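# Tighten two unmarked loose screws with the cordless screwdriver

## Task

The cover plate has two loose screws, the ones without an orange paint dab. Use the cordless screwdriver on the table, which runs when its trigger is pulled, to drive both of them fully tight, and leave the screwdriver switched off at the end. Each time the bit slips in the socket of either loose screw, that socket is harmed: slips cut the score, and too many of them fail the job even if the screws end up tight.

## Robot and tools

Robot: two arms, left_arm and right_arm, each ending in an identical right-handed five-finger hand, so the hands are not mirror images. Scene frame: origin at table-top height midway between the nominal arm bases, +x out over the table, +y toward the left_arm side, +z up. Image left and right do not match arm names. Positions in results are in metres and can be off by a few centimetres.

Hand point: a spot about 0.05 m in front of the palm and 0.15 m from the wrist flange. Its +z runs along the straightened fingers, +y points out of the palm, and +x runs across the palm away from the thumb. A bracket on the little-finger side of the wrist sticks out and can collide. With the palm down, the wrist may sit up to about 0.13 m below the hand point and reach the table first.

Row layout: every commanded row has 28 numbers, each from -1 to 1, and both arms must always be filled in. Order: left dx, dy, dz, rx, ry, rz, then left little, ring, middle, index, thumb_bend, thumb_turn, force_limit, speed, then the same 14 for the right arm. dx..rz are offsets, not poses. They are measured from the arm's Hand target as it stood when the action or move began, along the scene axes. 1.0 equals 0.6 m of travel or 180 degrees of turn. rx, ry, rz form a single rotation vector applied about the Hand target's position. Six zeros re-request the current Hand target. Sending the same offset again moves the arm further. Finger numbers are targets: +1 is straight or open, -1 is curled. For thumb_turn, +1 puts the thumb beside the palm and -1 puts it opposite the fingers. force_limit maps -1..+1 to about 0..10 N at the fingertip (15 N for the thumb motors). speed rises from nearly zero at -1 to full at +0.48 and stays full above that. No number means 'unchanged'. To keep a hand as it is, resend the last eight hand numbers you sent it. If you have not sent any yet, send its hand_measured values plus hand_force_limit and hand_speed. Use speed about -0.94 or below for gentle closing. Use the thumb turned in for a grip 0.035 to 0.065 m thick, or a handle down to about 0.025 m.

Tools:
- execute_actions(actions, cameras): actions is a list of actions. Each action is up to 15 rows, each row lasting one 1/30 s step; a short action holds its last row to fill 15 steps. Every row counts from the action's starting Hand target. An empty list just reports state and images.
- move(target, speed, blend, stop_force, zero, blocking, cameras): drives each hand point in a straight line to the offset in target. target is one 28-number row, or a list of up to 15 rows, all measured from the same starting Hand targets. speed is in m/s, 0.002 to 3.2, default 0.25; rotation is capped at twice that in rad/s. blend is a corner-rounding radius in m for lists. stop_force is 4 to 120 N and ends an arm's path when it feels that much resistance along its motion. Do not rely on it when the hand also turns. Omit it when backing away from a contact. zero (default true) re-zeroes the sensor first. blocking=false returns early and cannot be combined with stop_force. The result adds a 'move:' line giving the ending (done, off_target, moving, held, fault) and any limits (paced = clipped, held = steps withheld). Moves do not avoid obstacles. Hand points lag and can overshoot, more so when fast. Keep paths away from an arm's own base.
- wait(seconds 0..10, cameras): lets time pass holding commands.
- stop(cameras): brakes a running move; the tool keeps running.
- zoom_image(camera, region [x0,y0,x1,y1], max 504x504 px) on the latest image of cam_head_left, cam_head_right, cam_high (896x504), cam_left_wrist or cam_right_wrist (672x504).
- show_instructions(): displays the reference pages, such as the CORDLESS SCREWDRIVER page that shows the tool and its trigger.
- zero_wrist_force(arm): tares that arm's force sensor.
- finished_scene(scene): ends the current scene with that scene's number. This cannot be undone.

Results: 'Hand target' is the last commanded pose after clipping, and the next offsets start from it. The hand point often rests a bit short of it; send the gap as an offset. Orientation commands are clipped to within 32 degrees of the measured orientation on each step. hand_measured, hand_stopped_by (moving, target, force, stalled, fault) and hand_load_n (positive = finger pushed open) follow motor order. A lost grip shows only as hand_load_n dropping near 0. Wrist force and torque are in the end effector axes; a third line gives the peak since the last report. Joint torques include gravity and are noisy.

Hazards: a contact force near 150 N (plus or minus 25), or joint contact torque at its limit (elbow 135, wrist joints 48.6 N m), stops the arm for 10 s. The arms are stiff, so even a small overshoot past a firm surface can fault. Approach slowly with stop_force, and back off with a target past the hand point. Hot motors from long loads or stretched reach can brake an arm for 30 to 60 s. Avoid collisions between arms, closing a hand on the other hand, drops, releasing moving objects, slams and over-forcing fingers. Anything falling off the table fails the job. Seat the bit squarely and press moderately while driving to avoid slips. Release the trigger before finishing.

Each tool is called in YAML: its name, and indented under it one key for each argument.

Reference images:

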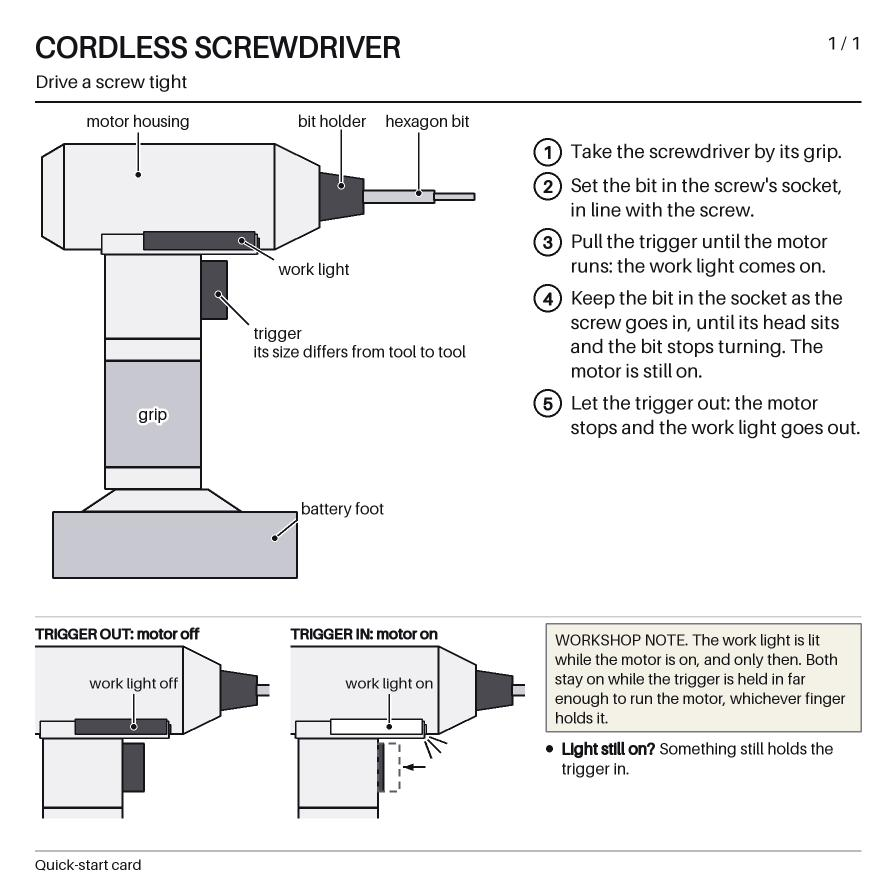

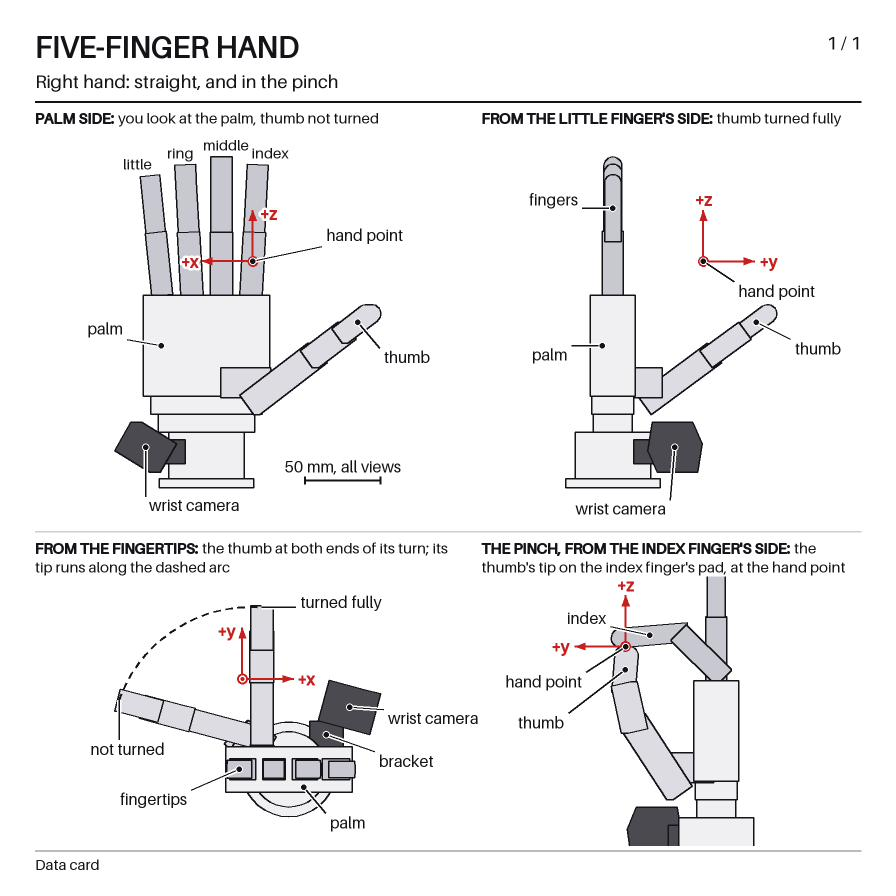

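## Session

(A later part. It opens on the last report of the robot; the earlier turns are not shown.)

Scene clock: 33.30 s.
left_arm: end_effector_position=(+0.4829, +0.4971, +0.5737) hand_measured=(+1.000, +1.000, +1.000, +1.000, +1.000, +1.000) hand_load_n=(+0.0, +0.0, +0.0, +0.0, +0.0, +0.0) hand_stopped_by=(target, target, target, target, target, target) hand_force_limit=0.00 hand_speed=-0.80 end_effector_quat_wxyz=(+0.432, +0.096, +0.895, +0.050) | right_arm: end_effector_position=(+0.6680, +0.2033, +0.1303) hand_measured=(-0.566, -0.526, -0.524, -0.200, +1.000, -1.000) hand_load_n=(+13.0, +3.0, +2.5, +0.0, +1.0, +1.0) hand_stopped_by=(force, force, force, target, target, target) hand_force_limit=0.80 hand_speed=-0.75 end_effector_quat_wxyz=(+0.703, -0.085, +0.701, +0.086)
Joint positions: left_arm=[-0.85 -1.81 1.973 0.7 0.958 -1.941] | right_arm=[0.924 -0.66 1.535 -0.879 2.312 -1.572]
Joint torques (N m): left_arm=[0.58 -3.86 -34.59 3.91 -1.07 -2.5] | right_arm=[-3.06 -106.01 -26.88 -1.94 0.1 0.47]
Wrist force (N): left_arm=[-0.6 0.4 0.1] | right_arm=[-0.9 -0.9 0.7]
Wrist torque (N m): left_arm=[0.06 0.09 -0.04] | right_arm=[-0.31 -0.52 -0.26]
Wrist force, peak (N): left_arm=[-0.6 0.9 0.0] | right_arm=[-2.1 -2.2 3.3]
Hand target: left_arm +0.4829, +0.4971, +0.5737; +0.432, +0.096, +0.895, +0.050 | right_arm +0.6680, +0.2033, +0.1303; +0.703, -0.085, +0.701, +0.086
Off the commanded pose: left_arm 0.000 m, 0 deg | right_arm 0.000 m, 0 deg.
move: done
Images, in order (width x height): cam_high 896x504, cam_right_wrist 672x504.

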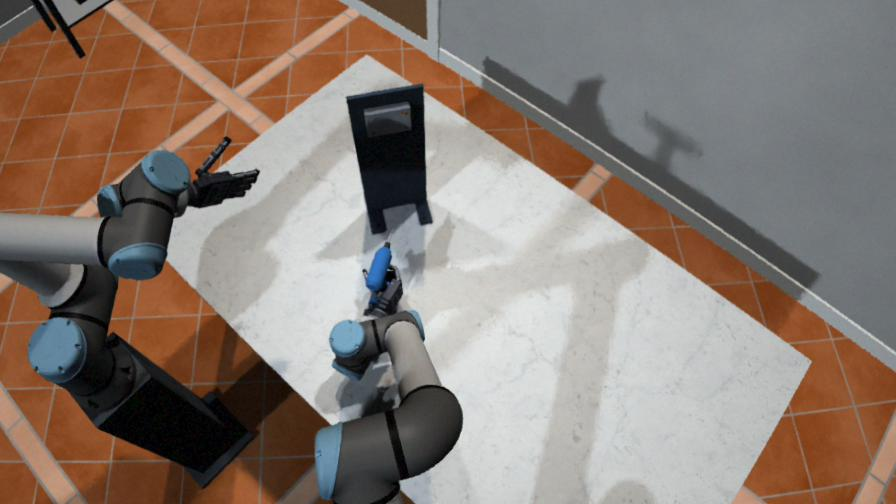

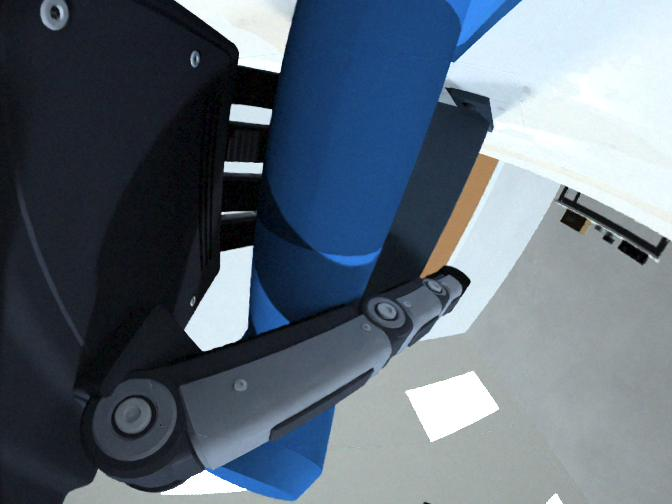

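move:
  target: [0,0,0,0,0,0,1,1,1,1,1,1,0,-0.8,0,0,0,0,0,0,-1,-1,-0.98,-0.2,-0.95,-1,0.4,-0.75]
  cameras: ["cam_right_wrist"]

move:
  target: [0,0,0,0,0,0,1,1,1,1,1,1,0,-0.8,0,0,0,0,0,0,-0.97,-0.97,-1,-0.2,-0.98,-1,0.8,-0.8]
  cameras: ["cam_right_wrist","cam_high"]

zoom_image:
  camera: "cam_high"
  region: [340, 190, 480, 360]

Scene clock: 35.30 s.
left_arm: end_effector_position=(+0.4829, +0.4971, +0.5737) hand_measured=(+1.000, +1.000, +1.000, +1.000, +1.000, +1.000) hand_load_n=(+0.0, +0.0, +0.0, +0.0, +0.0, +0.0) hand_stopped_by=(target, target, target, target, target, target) hand_force_limit=0.00 hand_speed=-0.80 end_effector_quat_wxyz=(+0.432, +0.096, +0.895, +0.050) | right_arm: end_effector_position=(+0.6680, +0.2033, +0.1303) hand_measured=(-0.568, -0.544, -0.524, -0.200, +0.438, -1.000) hand_load_n=(+4.0, +0.0, +1.0, +0.0, +9.5, +1.0) hand_stopped_by=(force, force, force, target, force, target) hand_force_limit=0.40 hand_speed=-0.75 end_effector_quat_wxyz=(+0.703, -0.085, +0.701, +0.086)
Joint positions: left_arm=[-0.85 -1.81 1.973 0.7 0.958 -1.941] | right_arm=[0.924 -0.66 1.535 -0.879 2.312 -1.572]
Joint torques (N m): left_arm=[2.19 -7 -35.17 3.9 -0.83 -3.05] | right_arm=[12.76 -95.5 -30.37 0.04 1.02 0.55]
Wrist force (N): left_arm=[-0.5 0.4 -0.1] | right_arm=[1.6 0.1 0.1]
Wrist torque (N m): left_arm=[0.07 0.08 -0.03] | right_arm=[-0.12 -0.28 -0.16]
Wrist force, peak (N): left_arm=[-0.7 0.8 0.0] | right_arm=[-9.4 -1.3 -0.9]
Hand target: left_arm +0.4829, +0.4971, +0.5737; +0.432, +0.096, +0.895, +0.050 | right_arm +0.6680, +0.2033, +0.1303; +0.703, -0.085, +0.701, +0.086
Off the commanded pose: left_arm 0.000 m, 0 deg | right_arm 0.000 m, 0 deg.
move: done

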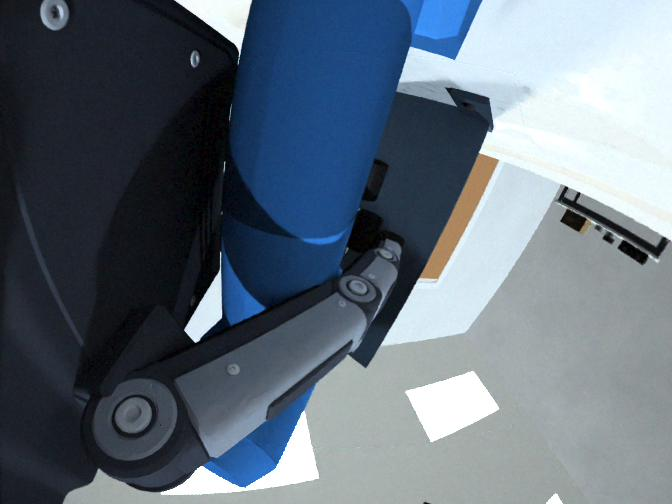

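Scene clock: 36.07 s.
left_arm: end_effector_position=(+0.4829, +0.4971, +0.5737) hand_measured=(+1.000, +1.000, +1.000, +1.000, +1.000, +1.000) hand_load_n=(+0.0, +0.0, +0.0, +0.0, +0.0, +0.0) hand_stopped_by=(target, target, target, target, target, target) hand_force_limit=0.00 hand_speed=-0.80 end_effector_quat_wxyz=(+0.432, +0.096, +0.895, +0.050) | right_arm: end_effector_position=(+0.6680, +0.2033, +0.1303) hand_measured=(-0.822, -0.812, -0.546, -0.200, +0.428, -1.000) hand_load_n=(+11.0, +11.0, +12.0, +0.0, +13.5, +1.0) hand_stopped_by=(force, force, force, target, force, target) hand_force_limit=0.80 hand_speed=-0.80 end_effector_quat_wxyz=(+0.703, -0.085, +0.701, +0.086)
Joint positions: left_arm=[-0.85 -1.81 1.973 0.7 0.958 -1.941] | right_arm=[0.924 -0.66 1.535 -0.879 2.312 -1.572]
Joint torques (N m): left_arm=[0.44 -4.68 -35.85 3.83 -1.04 -2.4] | right_arm=[12.43 -96.84 -31.39 -0.62 0.93 0.49]
Wrist force (N): left_arm=[-0.4 0.4 -0.1] | right_arm=[2.5 -0.5 0.2]
Wrist torque (N m): left_arm=[0.07 0.07 -0.02] | right_arm=[-0.20 -0.41 -0.31]
Wrist force, peak (N): left_arm=[-0.9 0.3 0.0] | right_arm=[3.1 -0.4 0.7]
Hand target: left_arm +0.4829, +0.4971, +0.5737; +0.432, +0.096, +0.895, +0.050 | right_arm +0.6680, +0.2033, +0.1303; +0.703, -0.085, +0.701, +0.086
Off the commanded pose: left_arm 0.000 m, 0 deg | right_arm 0.000 m, 0 deg.
move: done
Images, in order (width x height): cam_high 896x504, cam_right_wrist 672x504.

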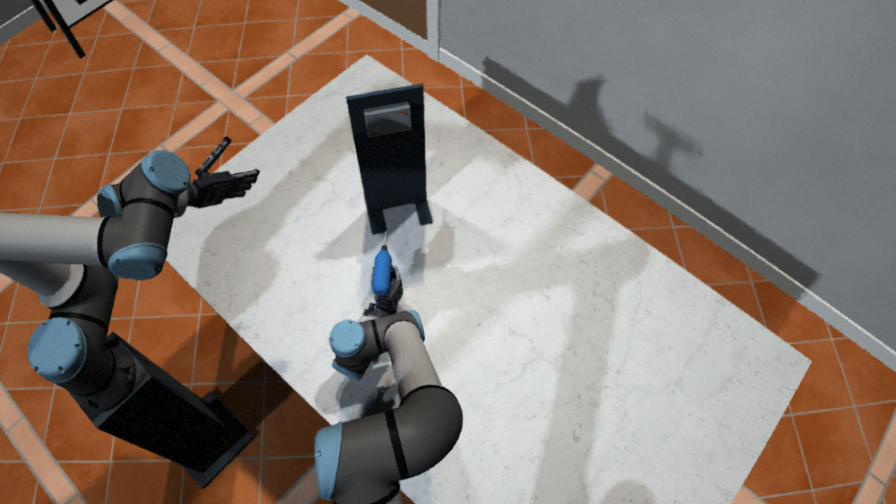

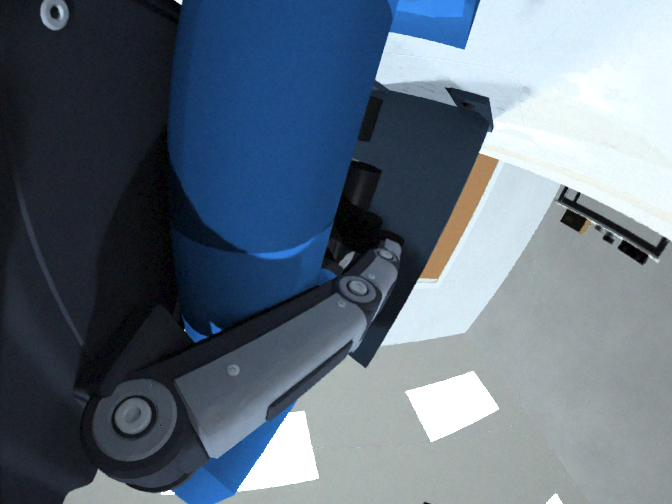

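Scaled by 2.965.

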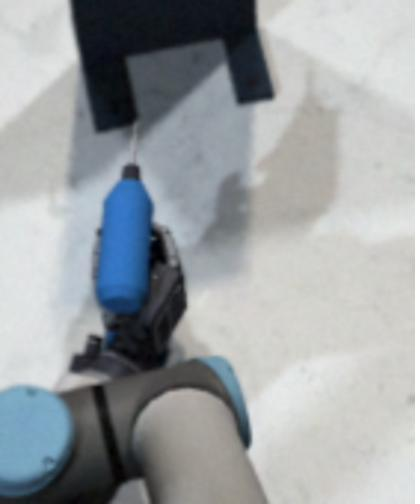

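move:
  target: [0,0,0,0,0,0,1,1,1,1,1,1,0,-0.8,0,0,0.15,0,0,0,-0.97,-0.97,-1,-0.2,-0.98,-1,0.8,-0.8]
  speed: 0.06

zoom_image:
  camera: "cam_high"
  region: [340, 190, 480, 360]

zoom_image:
  camera: "cam_head_left"
  region: [340, 180, 540, 300]

Scene clock: 38.00 s.
left_arm: end_effector_position=(+0.4829, +0.4971, +0.5737) hand_measured=(+1.000, +1.000, +1.000, +1.000, +1.000, +1.000) hand_load_n=(+0.0, +0.0, +0.0, +0.0, +0.0, +0.0) hand_stopped_by=(target, target, target, target, target, target) hand_force_limit=0.00 hand_speed=-0.80 end_effector_quat_wxyz=(+0.432, +0.096, +0.895, +0.050) | right_arm: end_effector_position=(+0.6680, +0.2033, +0.2204) hand_measured=(-0.822, -0.812, -0.546, -0.200, +0.428, -1.000) hand_load_n=(+3.5, +6.5, +12.0, +0.0, +13.5, +1.5) hand_stopped_by=(force, force, force, target, force, target) hand_force_limit=0.80 hand_speed=-0.80 end_effector_quat_wxyz=(+0.703, -0.085, +0.701, +0.086) end_effector_velocity=(+0.000, +0.000, -0.005) end_effector_angular_velocity=(+0.000, +0.000, +0.000)
Joint positions: left_arm=[-0.85 -1.81 1.973 0.7 0.958 -1.941] | right_arm=[0.924 -0.768 1.54 -0.776 2.312 -1.572]
Joint velocities: left_arm=[within noise] | right_arm=[0 0.005 0 -0.006 0 0]
Joint torques (N m): left_arm=[1.11 -7.18 -35.72 3.61 -0.95 -2.66] | right_arm=[11.66 -105.01 -39.31 -6.37 0.65 -0.26]
Wrist force (N): left_arm=[-0.6 0.5 -0.1] | right_arm=[10.8 -0.2 -0.1]
Wrist torque (N m): left_arm=[0.07 0.09 -0.04] | right_arm=[-0.16 -0.52 0.07]
Wrist force, peak (N): left_arm=[-0.7 0.7 0.4] | right_arm=[12.0 -0.6 -0.5]
Hand target: left_arm +0.4829, +0.4971, +0.5737; +0.432, +0.096, +0.895, +0.050 | right_arm +0.6680, +0.2033, +0.2203; +0.703, -0.085, +0.701, +0.086
Off the commanded pose: left_arm 0.000 m, 0 deg | right_arm 0.000 m, 0 deg.
move: done

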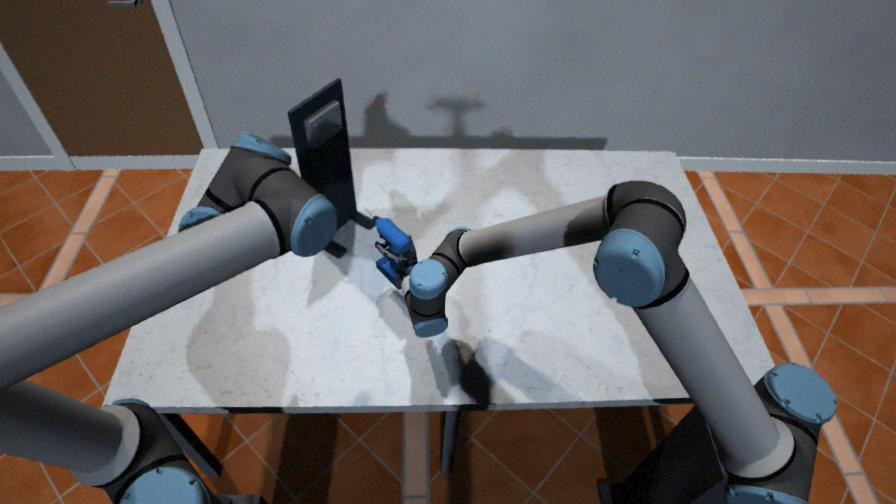

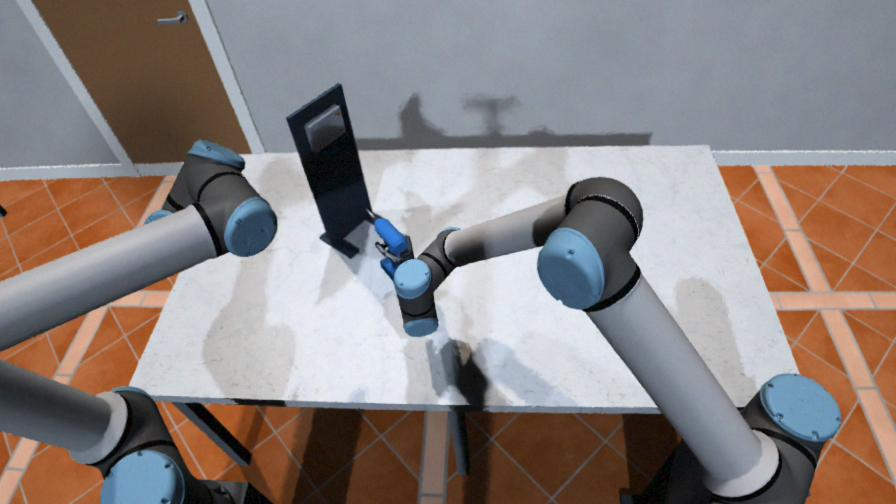

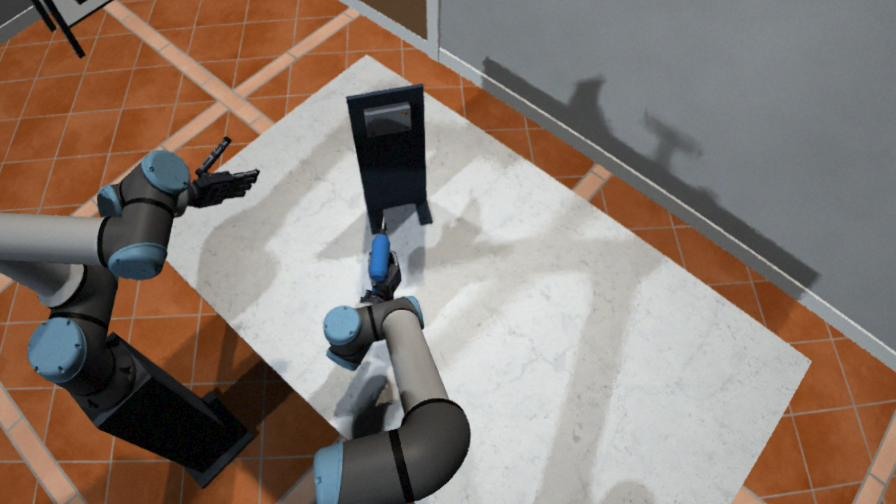

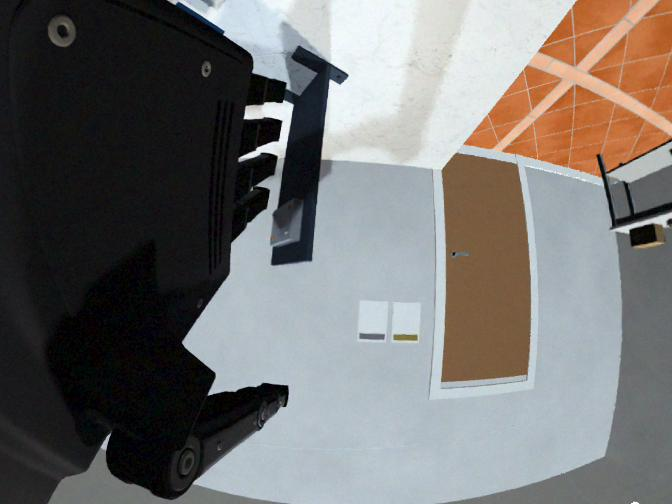

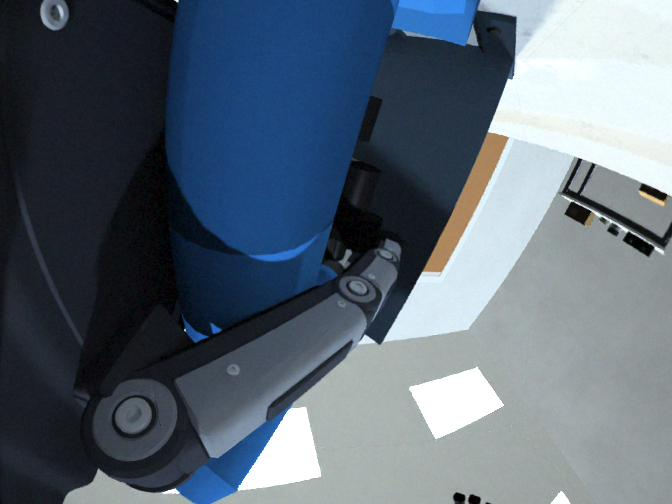

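Scaled by 2.965.

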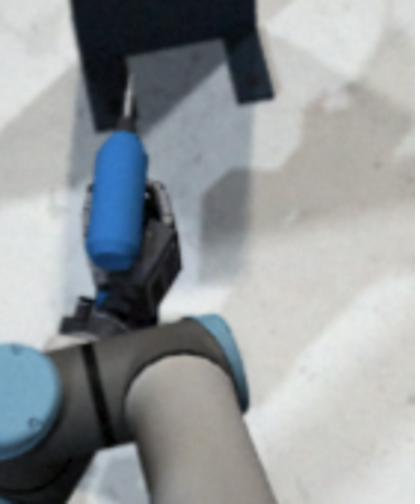

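Scaled by 2.520.

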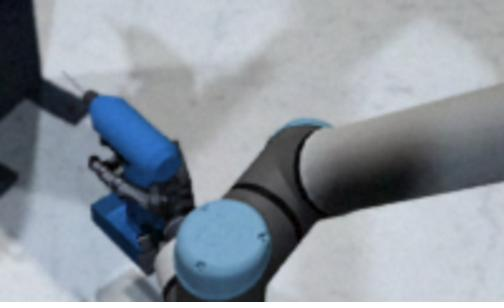

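move:
  target: [0,0,0,0,0,0,1,1,1,1,1,1,0,-0.8,0,0,0,0,0,0,-0.97,-0.97,-1,-0.97,-0.98,-1,0.7,-0.4]
  speed: 0.06

zoom_image:
  camera: "cam_head_left"
  region: [350, 190, 450, 290]

zoom_image:
  camera: "cam_high"
  region: [340, 190, 440, 310]

Scene clock: 38.73 s.
left_arm: end_effector_position=(+0.4829, +0.4971, +0.5737) hand_measured=(+1.000, +1.000, +1.000, +1.000, +1.000, +1.000) hand_load_n=(+0.0, +0.0, +0.0, +0.0, +0.0, +0.0) hand_stopped_by=(target, target, target, target, target, target) hand_force_limit=0.00 hand_speed=-0.80 end_effector_quat_wxyz=(+0.432, +0.096, +0.895, +0.050) | right_arm: end_effector_position=(+0.6680, +0.2033, +0.2203) hand_measured=(-0.822, -0.812, -0.546, -0.686, +0.428, -1.000) hand_load_n=(+3.5, +5.5, +12.0, +11.0, +13.5, +1.0) hand_stopped_by=(force, force, force, force, force, target) hand_force_limit=0.70 hand_speed=-0.40 end_effector_quat_wxyz=(+0.703, -0.085, +0.701, +0.086)
Joint positions: left_arm=[-0.85 -1.81 1.973 0.7 0.958 -1.941] | right_arm=[0.924 -0.768 1.54 -0.776 2.312 -1.572]
Joint torques (N m): left_arm=[4.36 -6.79 -35.85 3.37 -1.04 -2.64] | right_arm=[12.48 -101.86 -31.99 -5.74 0.69 0.81]
Wrist force (N): left_arm=[-0.2 0.4 0.2] | right_arm=[11.0 0.0 -0.3]
Wrist torque (N m): left_arm=[0.05 0.03 -0.01] | right_arm=[-0.11 -0.54 0.08]
Wrist force, peak (N): left_arm=[-0.7 0.5 -0.3] | right_arm=[11.1 -0.5 -0.7]
Hand target: left_arm +0.4829, +0.4971, +0.5737; +0.432, +0.096, +0.895, +0.050 | right_arm +0.6680, +0.2033, +0.2203; +0.703, -0.085, +0.701, +0.086
Off the commanded pose: left_arm 0.000 m, 0 deg | right_arm 0.000 m, 0 deg.
move: done

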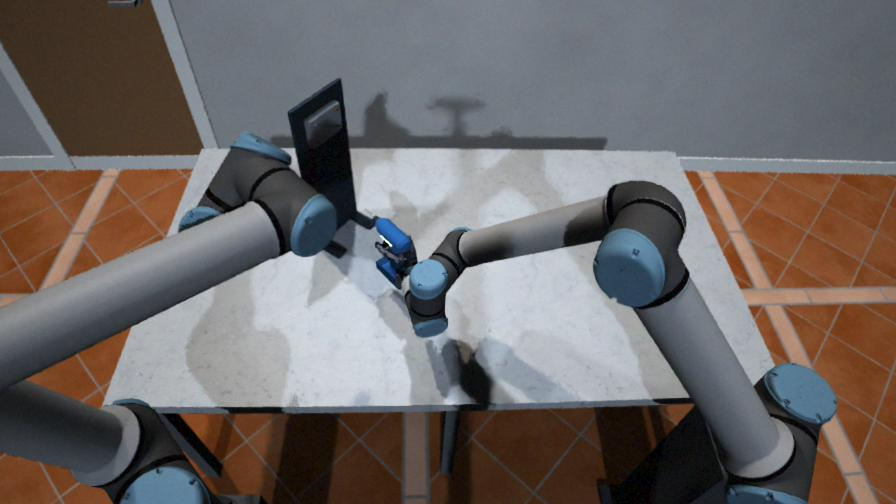

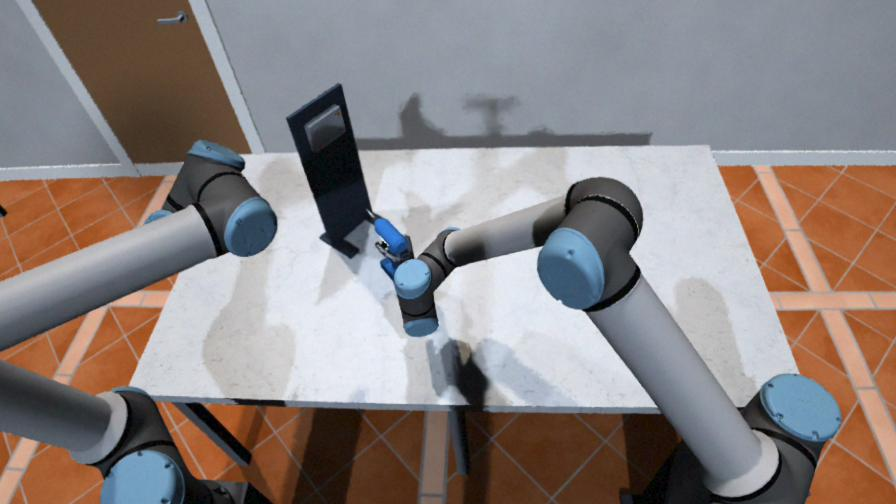

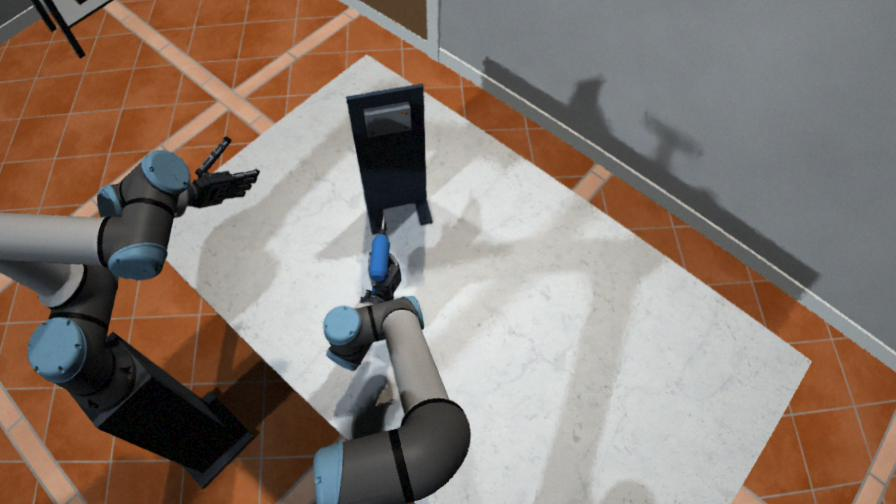

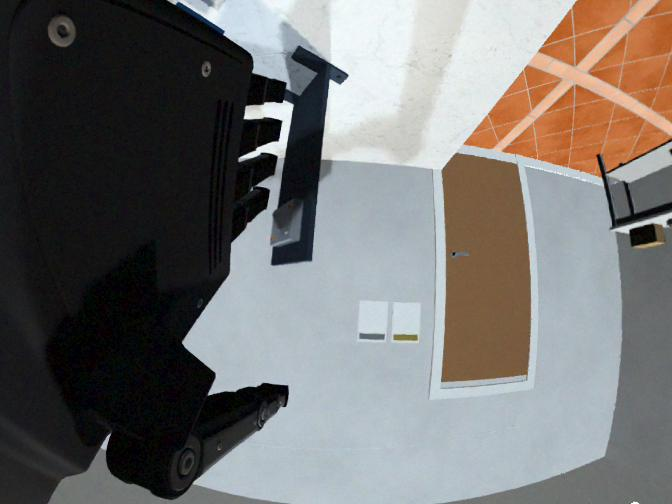

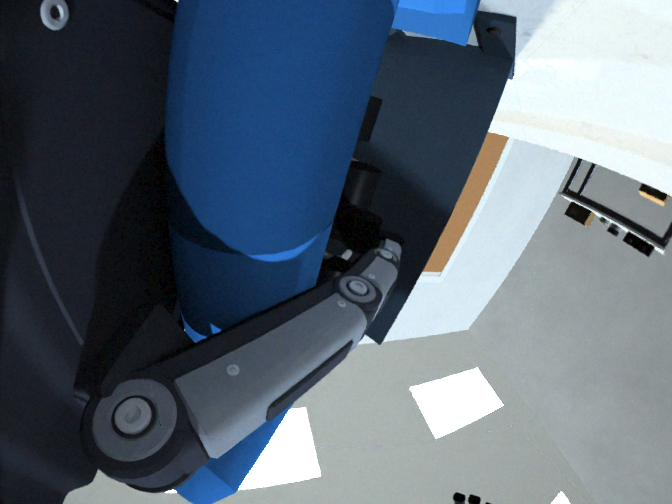

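Scaled by 5.040.

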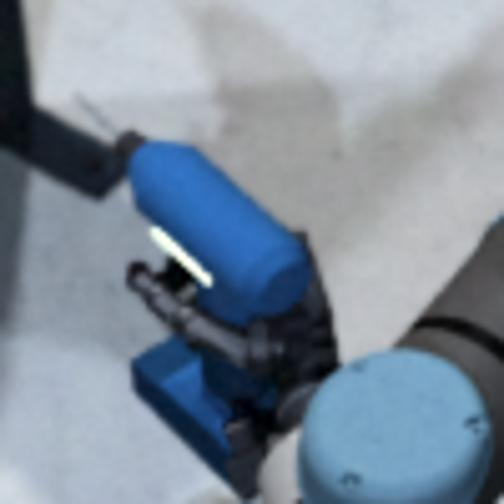

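Scaled by 4.200.

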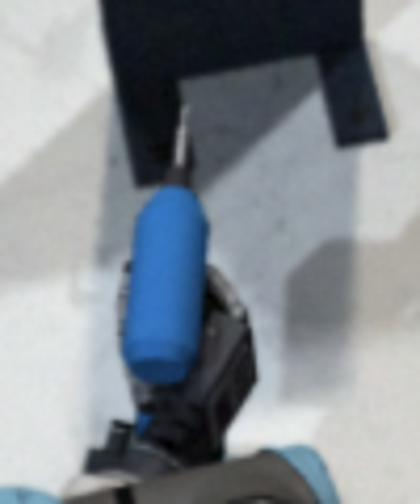

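move:
  target:
    - [0,0,0,0,0,0,1,1,1,1,1,1,0,-0.8,-0.08,-0.08,0,0,0,0,-0.97,-0.97,-1,-0.3,-0.98,-1,0.7,-0.4]
    - [0,0,0,0,0,0,1,1,1,1,1,1,0,-0.8,-0.08,-0.08,0.2,0,0,0.053,-0.97,-0.97,-1,-0.3,-0.98,-1,0.7,-0.4]
  speed: 0.12

zoom_image:
  camera: "cam_head_left"
  region: [280, 60, 460, 300]

zoom_image:
  camera: "cam_high"
  region: [310, 70, 490, 310]

zoom_image:
  camera: "cam_head_right"
  region: [270, 70, 450, 310]

Scene clock: 41.07 s.
left_arm: end_effector_position=(+0.4829, +0.4971, +0.5737) hand_measured=(+1.000, +1.000, +1.000, +1.000, +1.000, +1.000) hand_load_n=(+0.0, +0.0, +0.0, +0.0, +0.0, +0.0) hand_stopped_by=(target, target, target, target, target, target) hand_force_limit=0.00 hand_speed=-0.80 end_effector_quat_wxyz=(+0.432, +0.096, +0.895, +0.050) | right_arm: end_effector_position=(+0.6201, +0.1552, +0.3402) hand_measured=(-0.822, -0.812, -0.546, -0.300, +0.428, -1.000) hand_load_n=(+2.0, +5.5, +12.5, +0.0, +13.5, +1.0) hand_stopped_by=(force, force, force, target, force, target) hand_force_limit=0.70 hand_speed=-0.40 end_effector_quat_wxyz=(+0.693, -0.143, +0.692, +0.144)
Joint positions: left_arm=[-0.85 -1.81 1.973 0.7 0.958 -1.941] | right_arm=[0.887 -1.011 1.721 -0.713 2.11 -1.571]
Joint torques (N m): left_arm=[7.58 -6.98 -36.07 3.3 -0.59 -2.48] | right_arm=[13.63 -102.33 -45.7 -5.39 0.11 1.68]
Wrist force (N): left_arm=[-0.2 0.3 0.1] | right_arm=[10.8 -0.5 -0.5]
Wrist torque (N m): left_arm=[0.04 0.03 -0.02] | right_arm=[-0.18 -0.52 0.07]
Wrist force, peak (N): left_arm=[-0.6 0.8 -0.3] | right_arm=[13.5 -2.1 -2.3]
Hand target: left_arm +0.4829, +0.4971, +0.5737; +0.432, +0.096, +0.895, +0.050 | right_arm +0.6200, +0.1553, +0.3403; +0.693, -0.143, +0.691, +0.144
Off the commanded pose: left_arm 0.000 m, 0 deg | right_arm 0.000 m, 0 deg.
move: done

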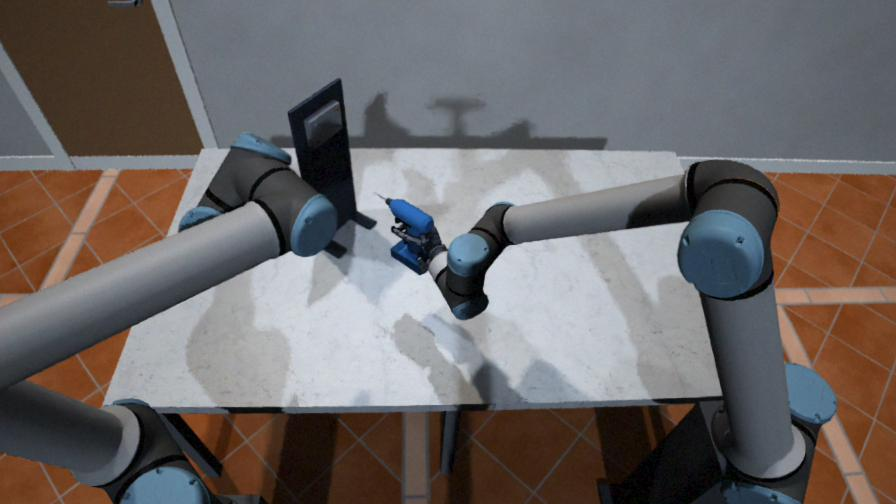

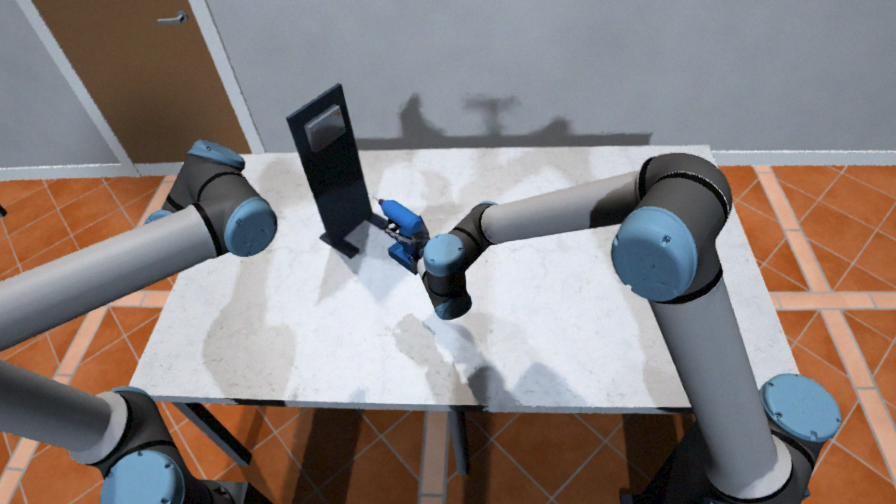

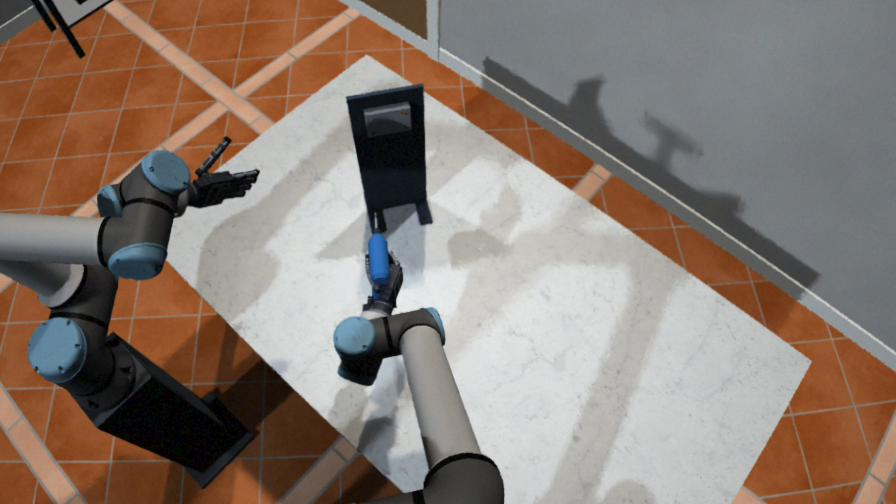

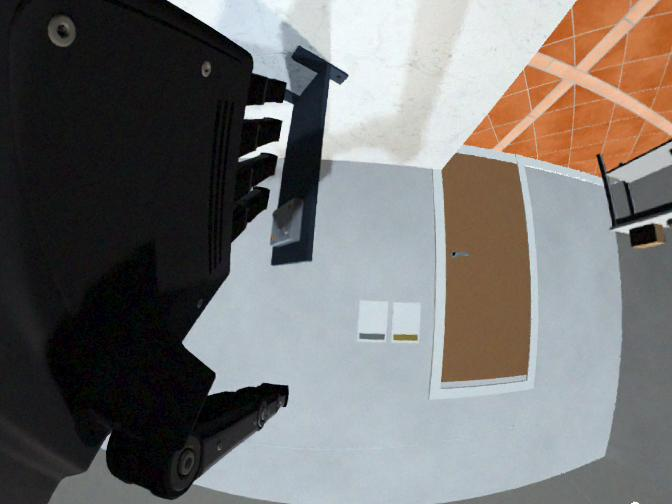

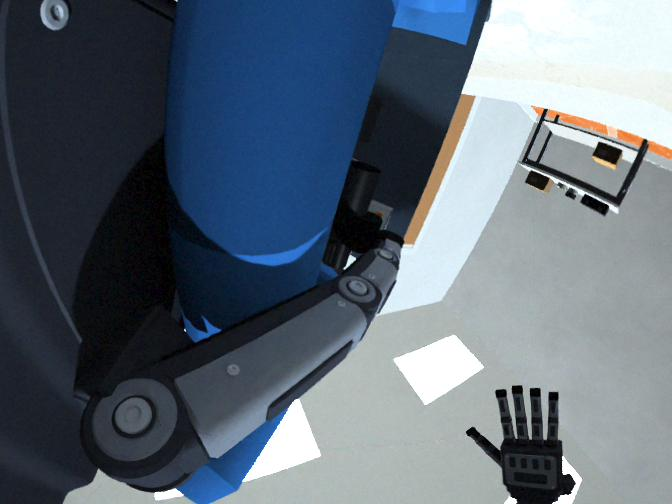

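Scaled by 2.100.

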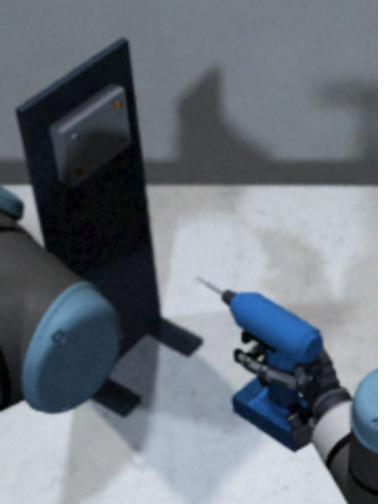

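Scaled by 2.100.

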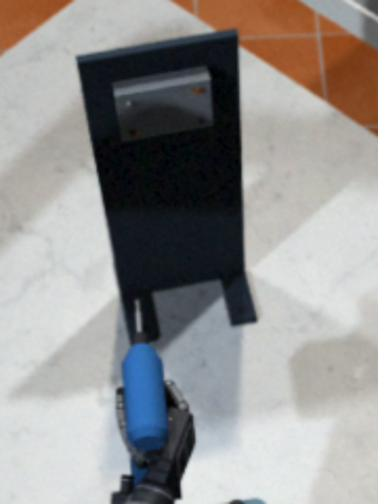

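Scaled by 2.100.

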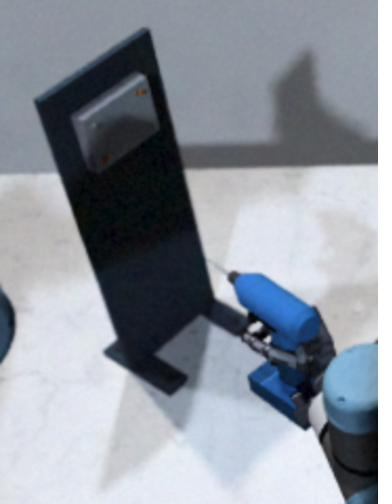

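move:
  target: [0,0,0,0,0,0,1,1,1,1,1,1,0,-0.8,0,0,0.2,0,0,0,-0.97,-0.97,-1,-0.3,-0.98,-1,0.7,-0.4]
  speed: 0.15

zoom_image:
  camera: "cam_head_left"
  region: [280, 60, 460, 300]

zoom_image:
  camera: "cam_high"
  region: [310, 70, 490, 310]

zoom_image:
  camera: "cam_head_right"
  region: [270, 70, 450, 310]

Scene clock: 42.57 s.
left_arm: end_effector_position=(+0.4829, +0.4971, +0.5737) hand_measured=(+1.000, +1.000, +1.000, +1.000, +1.000, +1.000) hand_load_n=(+0.0, +0.0, +0.0, +0.0, -0.5, +0.0) hand_stopped_by=(target, target, target, target, target, target) hand_force_limit=0.00 hand_speed=-0.80 end_effector_quat_wxyz=(+0.432, +0.096, +0.895, +0.050) | right_arm: end_effector_position=(+0.6200, +0.1553, +0.4603) hand_measured=(-0.822, -0.812, -0.546, -0.300, +0.428, -1.000) hand_load_n=(+2.0, +5.0, +12.5, +0.0, +13.5, +1.5) hand_stopped_by=(force, force, force, target, force, target) hand_force_limit=0.70 hand_speed=-0.40 end_effector_quat_wxyz=(+0.693, -0.143, +0.691, +0.144)
Joint positions: left_arm=[-0.85 -1.81 1.973 0.7 0.958 -1.941] | right_arm=[0.888 -1.126 1.65 -0.528 2.109 -1.571]
Joint torques (N m): left_arm=[5.48 -4.96 -37.88 3.3 -0.85 -2] | right_arm=[13.42 -95.4 -42.84 -4.37 0.24 1.88]
Wrist force (N): left_arm=[-0.1 0.6 0.1] | right_arm=[10.9 -0.8 -0.4]
Wrist torque (N m): left_arm=[0.08 0.02 -0.01] | right_arm=[-0.22 -0.53 0.07]
Wrist force, peak (N): left_arm=[-0.8 0.5 -0.1] | right_arm=[14.2 -0.6 -0.4]
Hand target: left_arm +0.4829, +0.4971, +0.5737; +0.432, +0.096, +0.895, +0.050 | right_arm +0.6200, +0.1553, +0.4603; +0.693, -0.143, +0.691, +0.144
Off the commanded pose: left_arm 0.000 m, 0 deg | right_arm 0.000 m, 0 deg.
move: done

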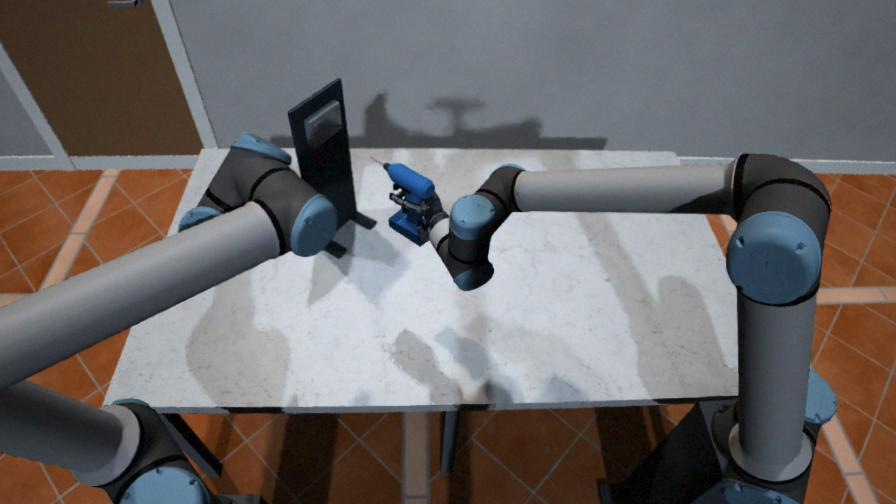

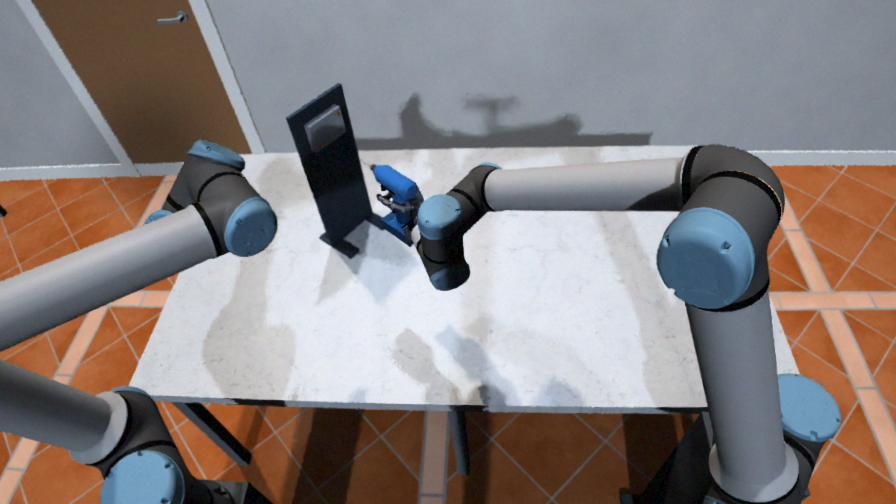

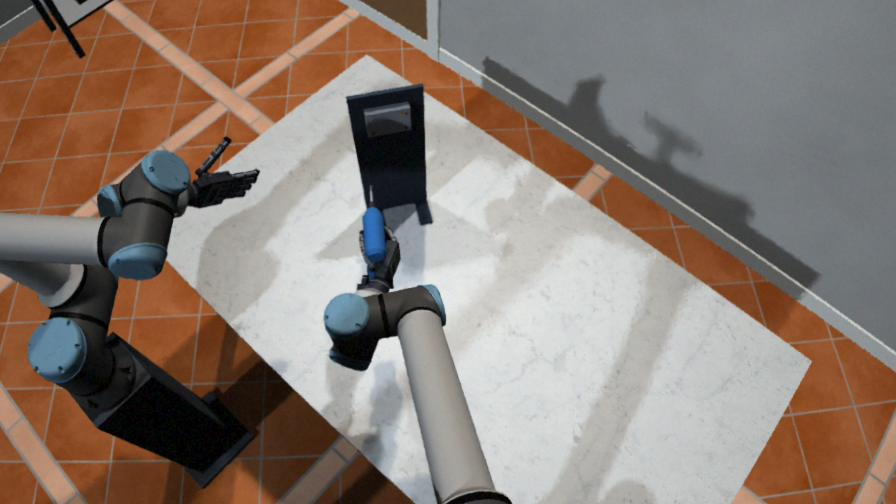

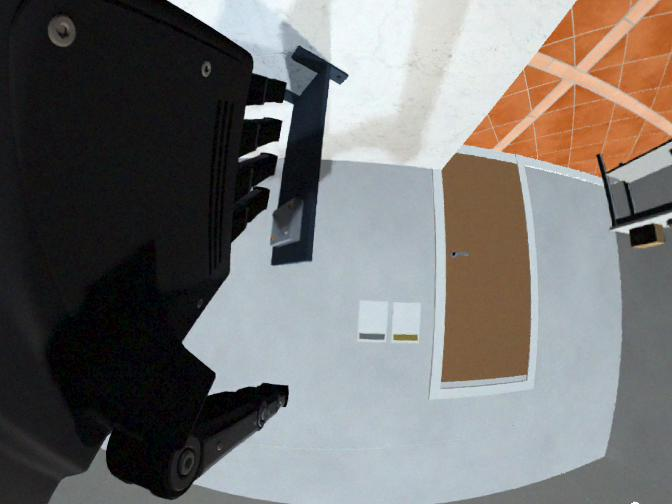

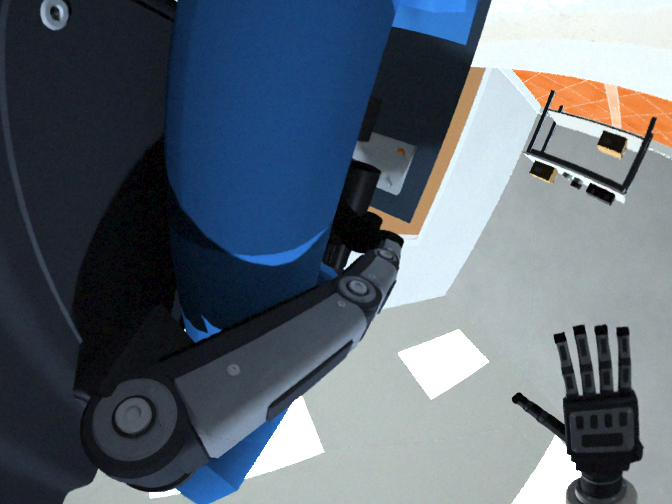

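Scaled by 2.100.

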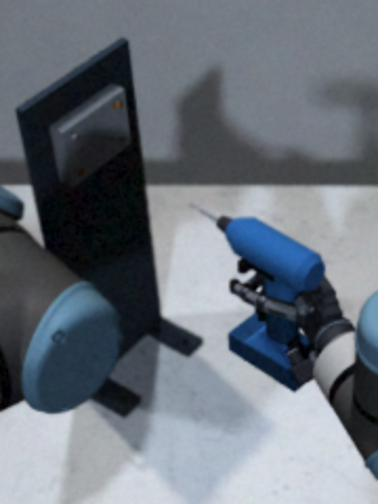

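Scaled by 2.100.

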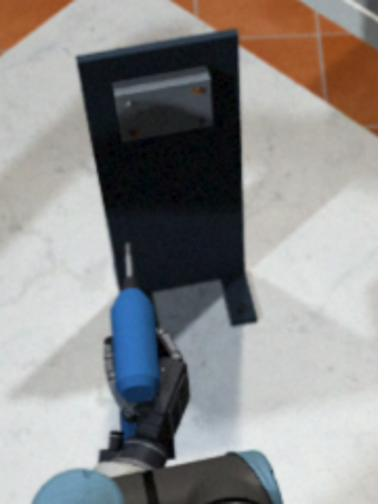

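Scaled by 2.100.

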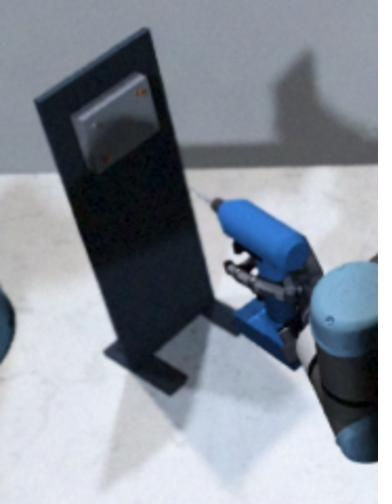

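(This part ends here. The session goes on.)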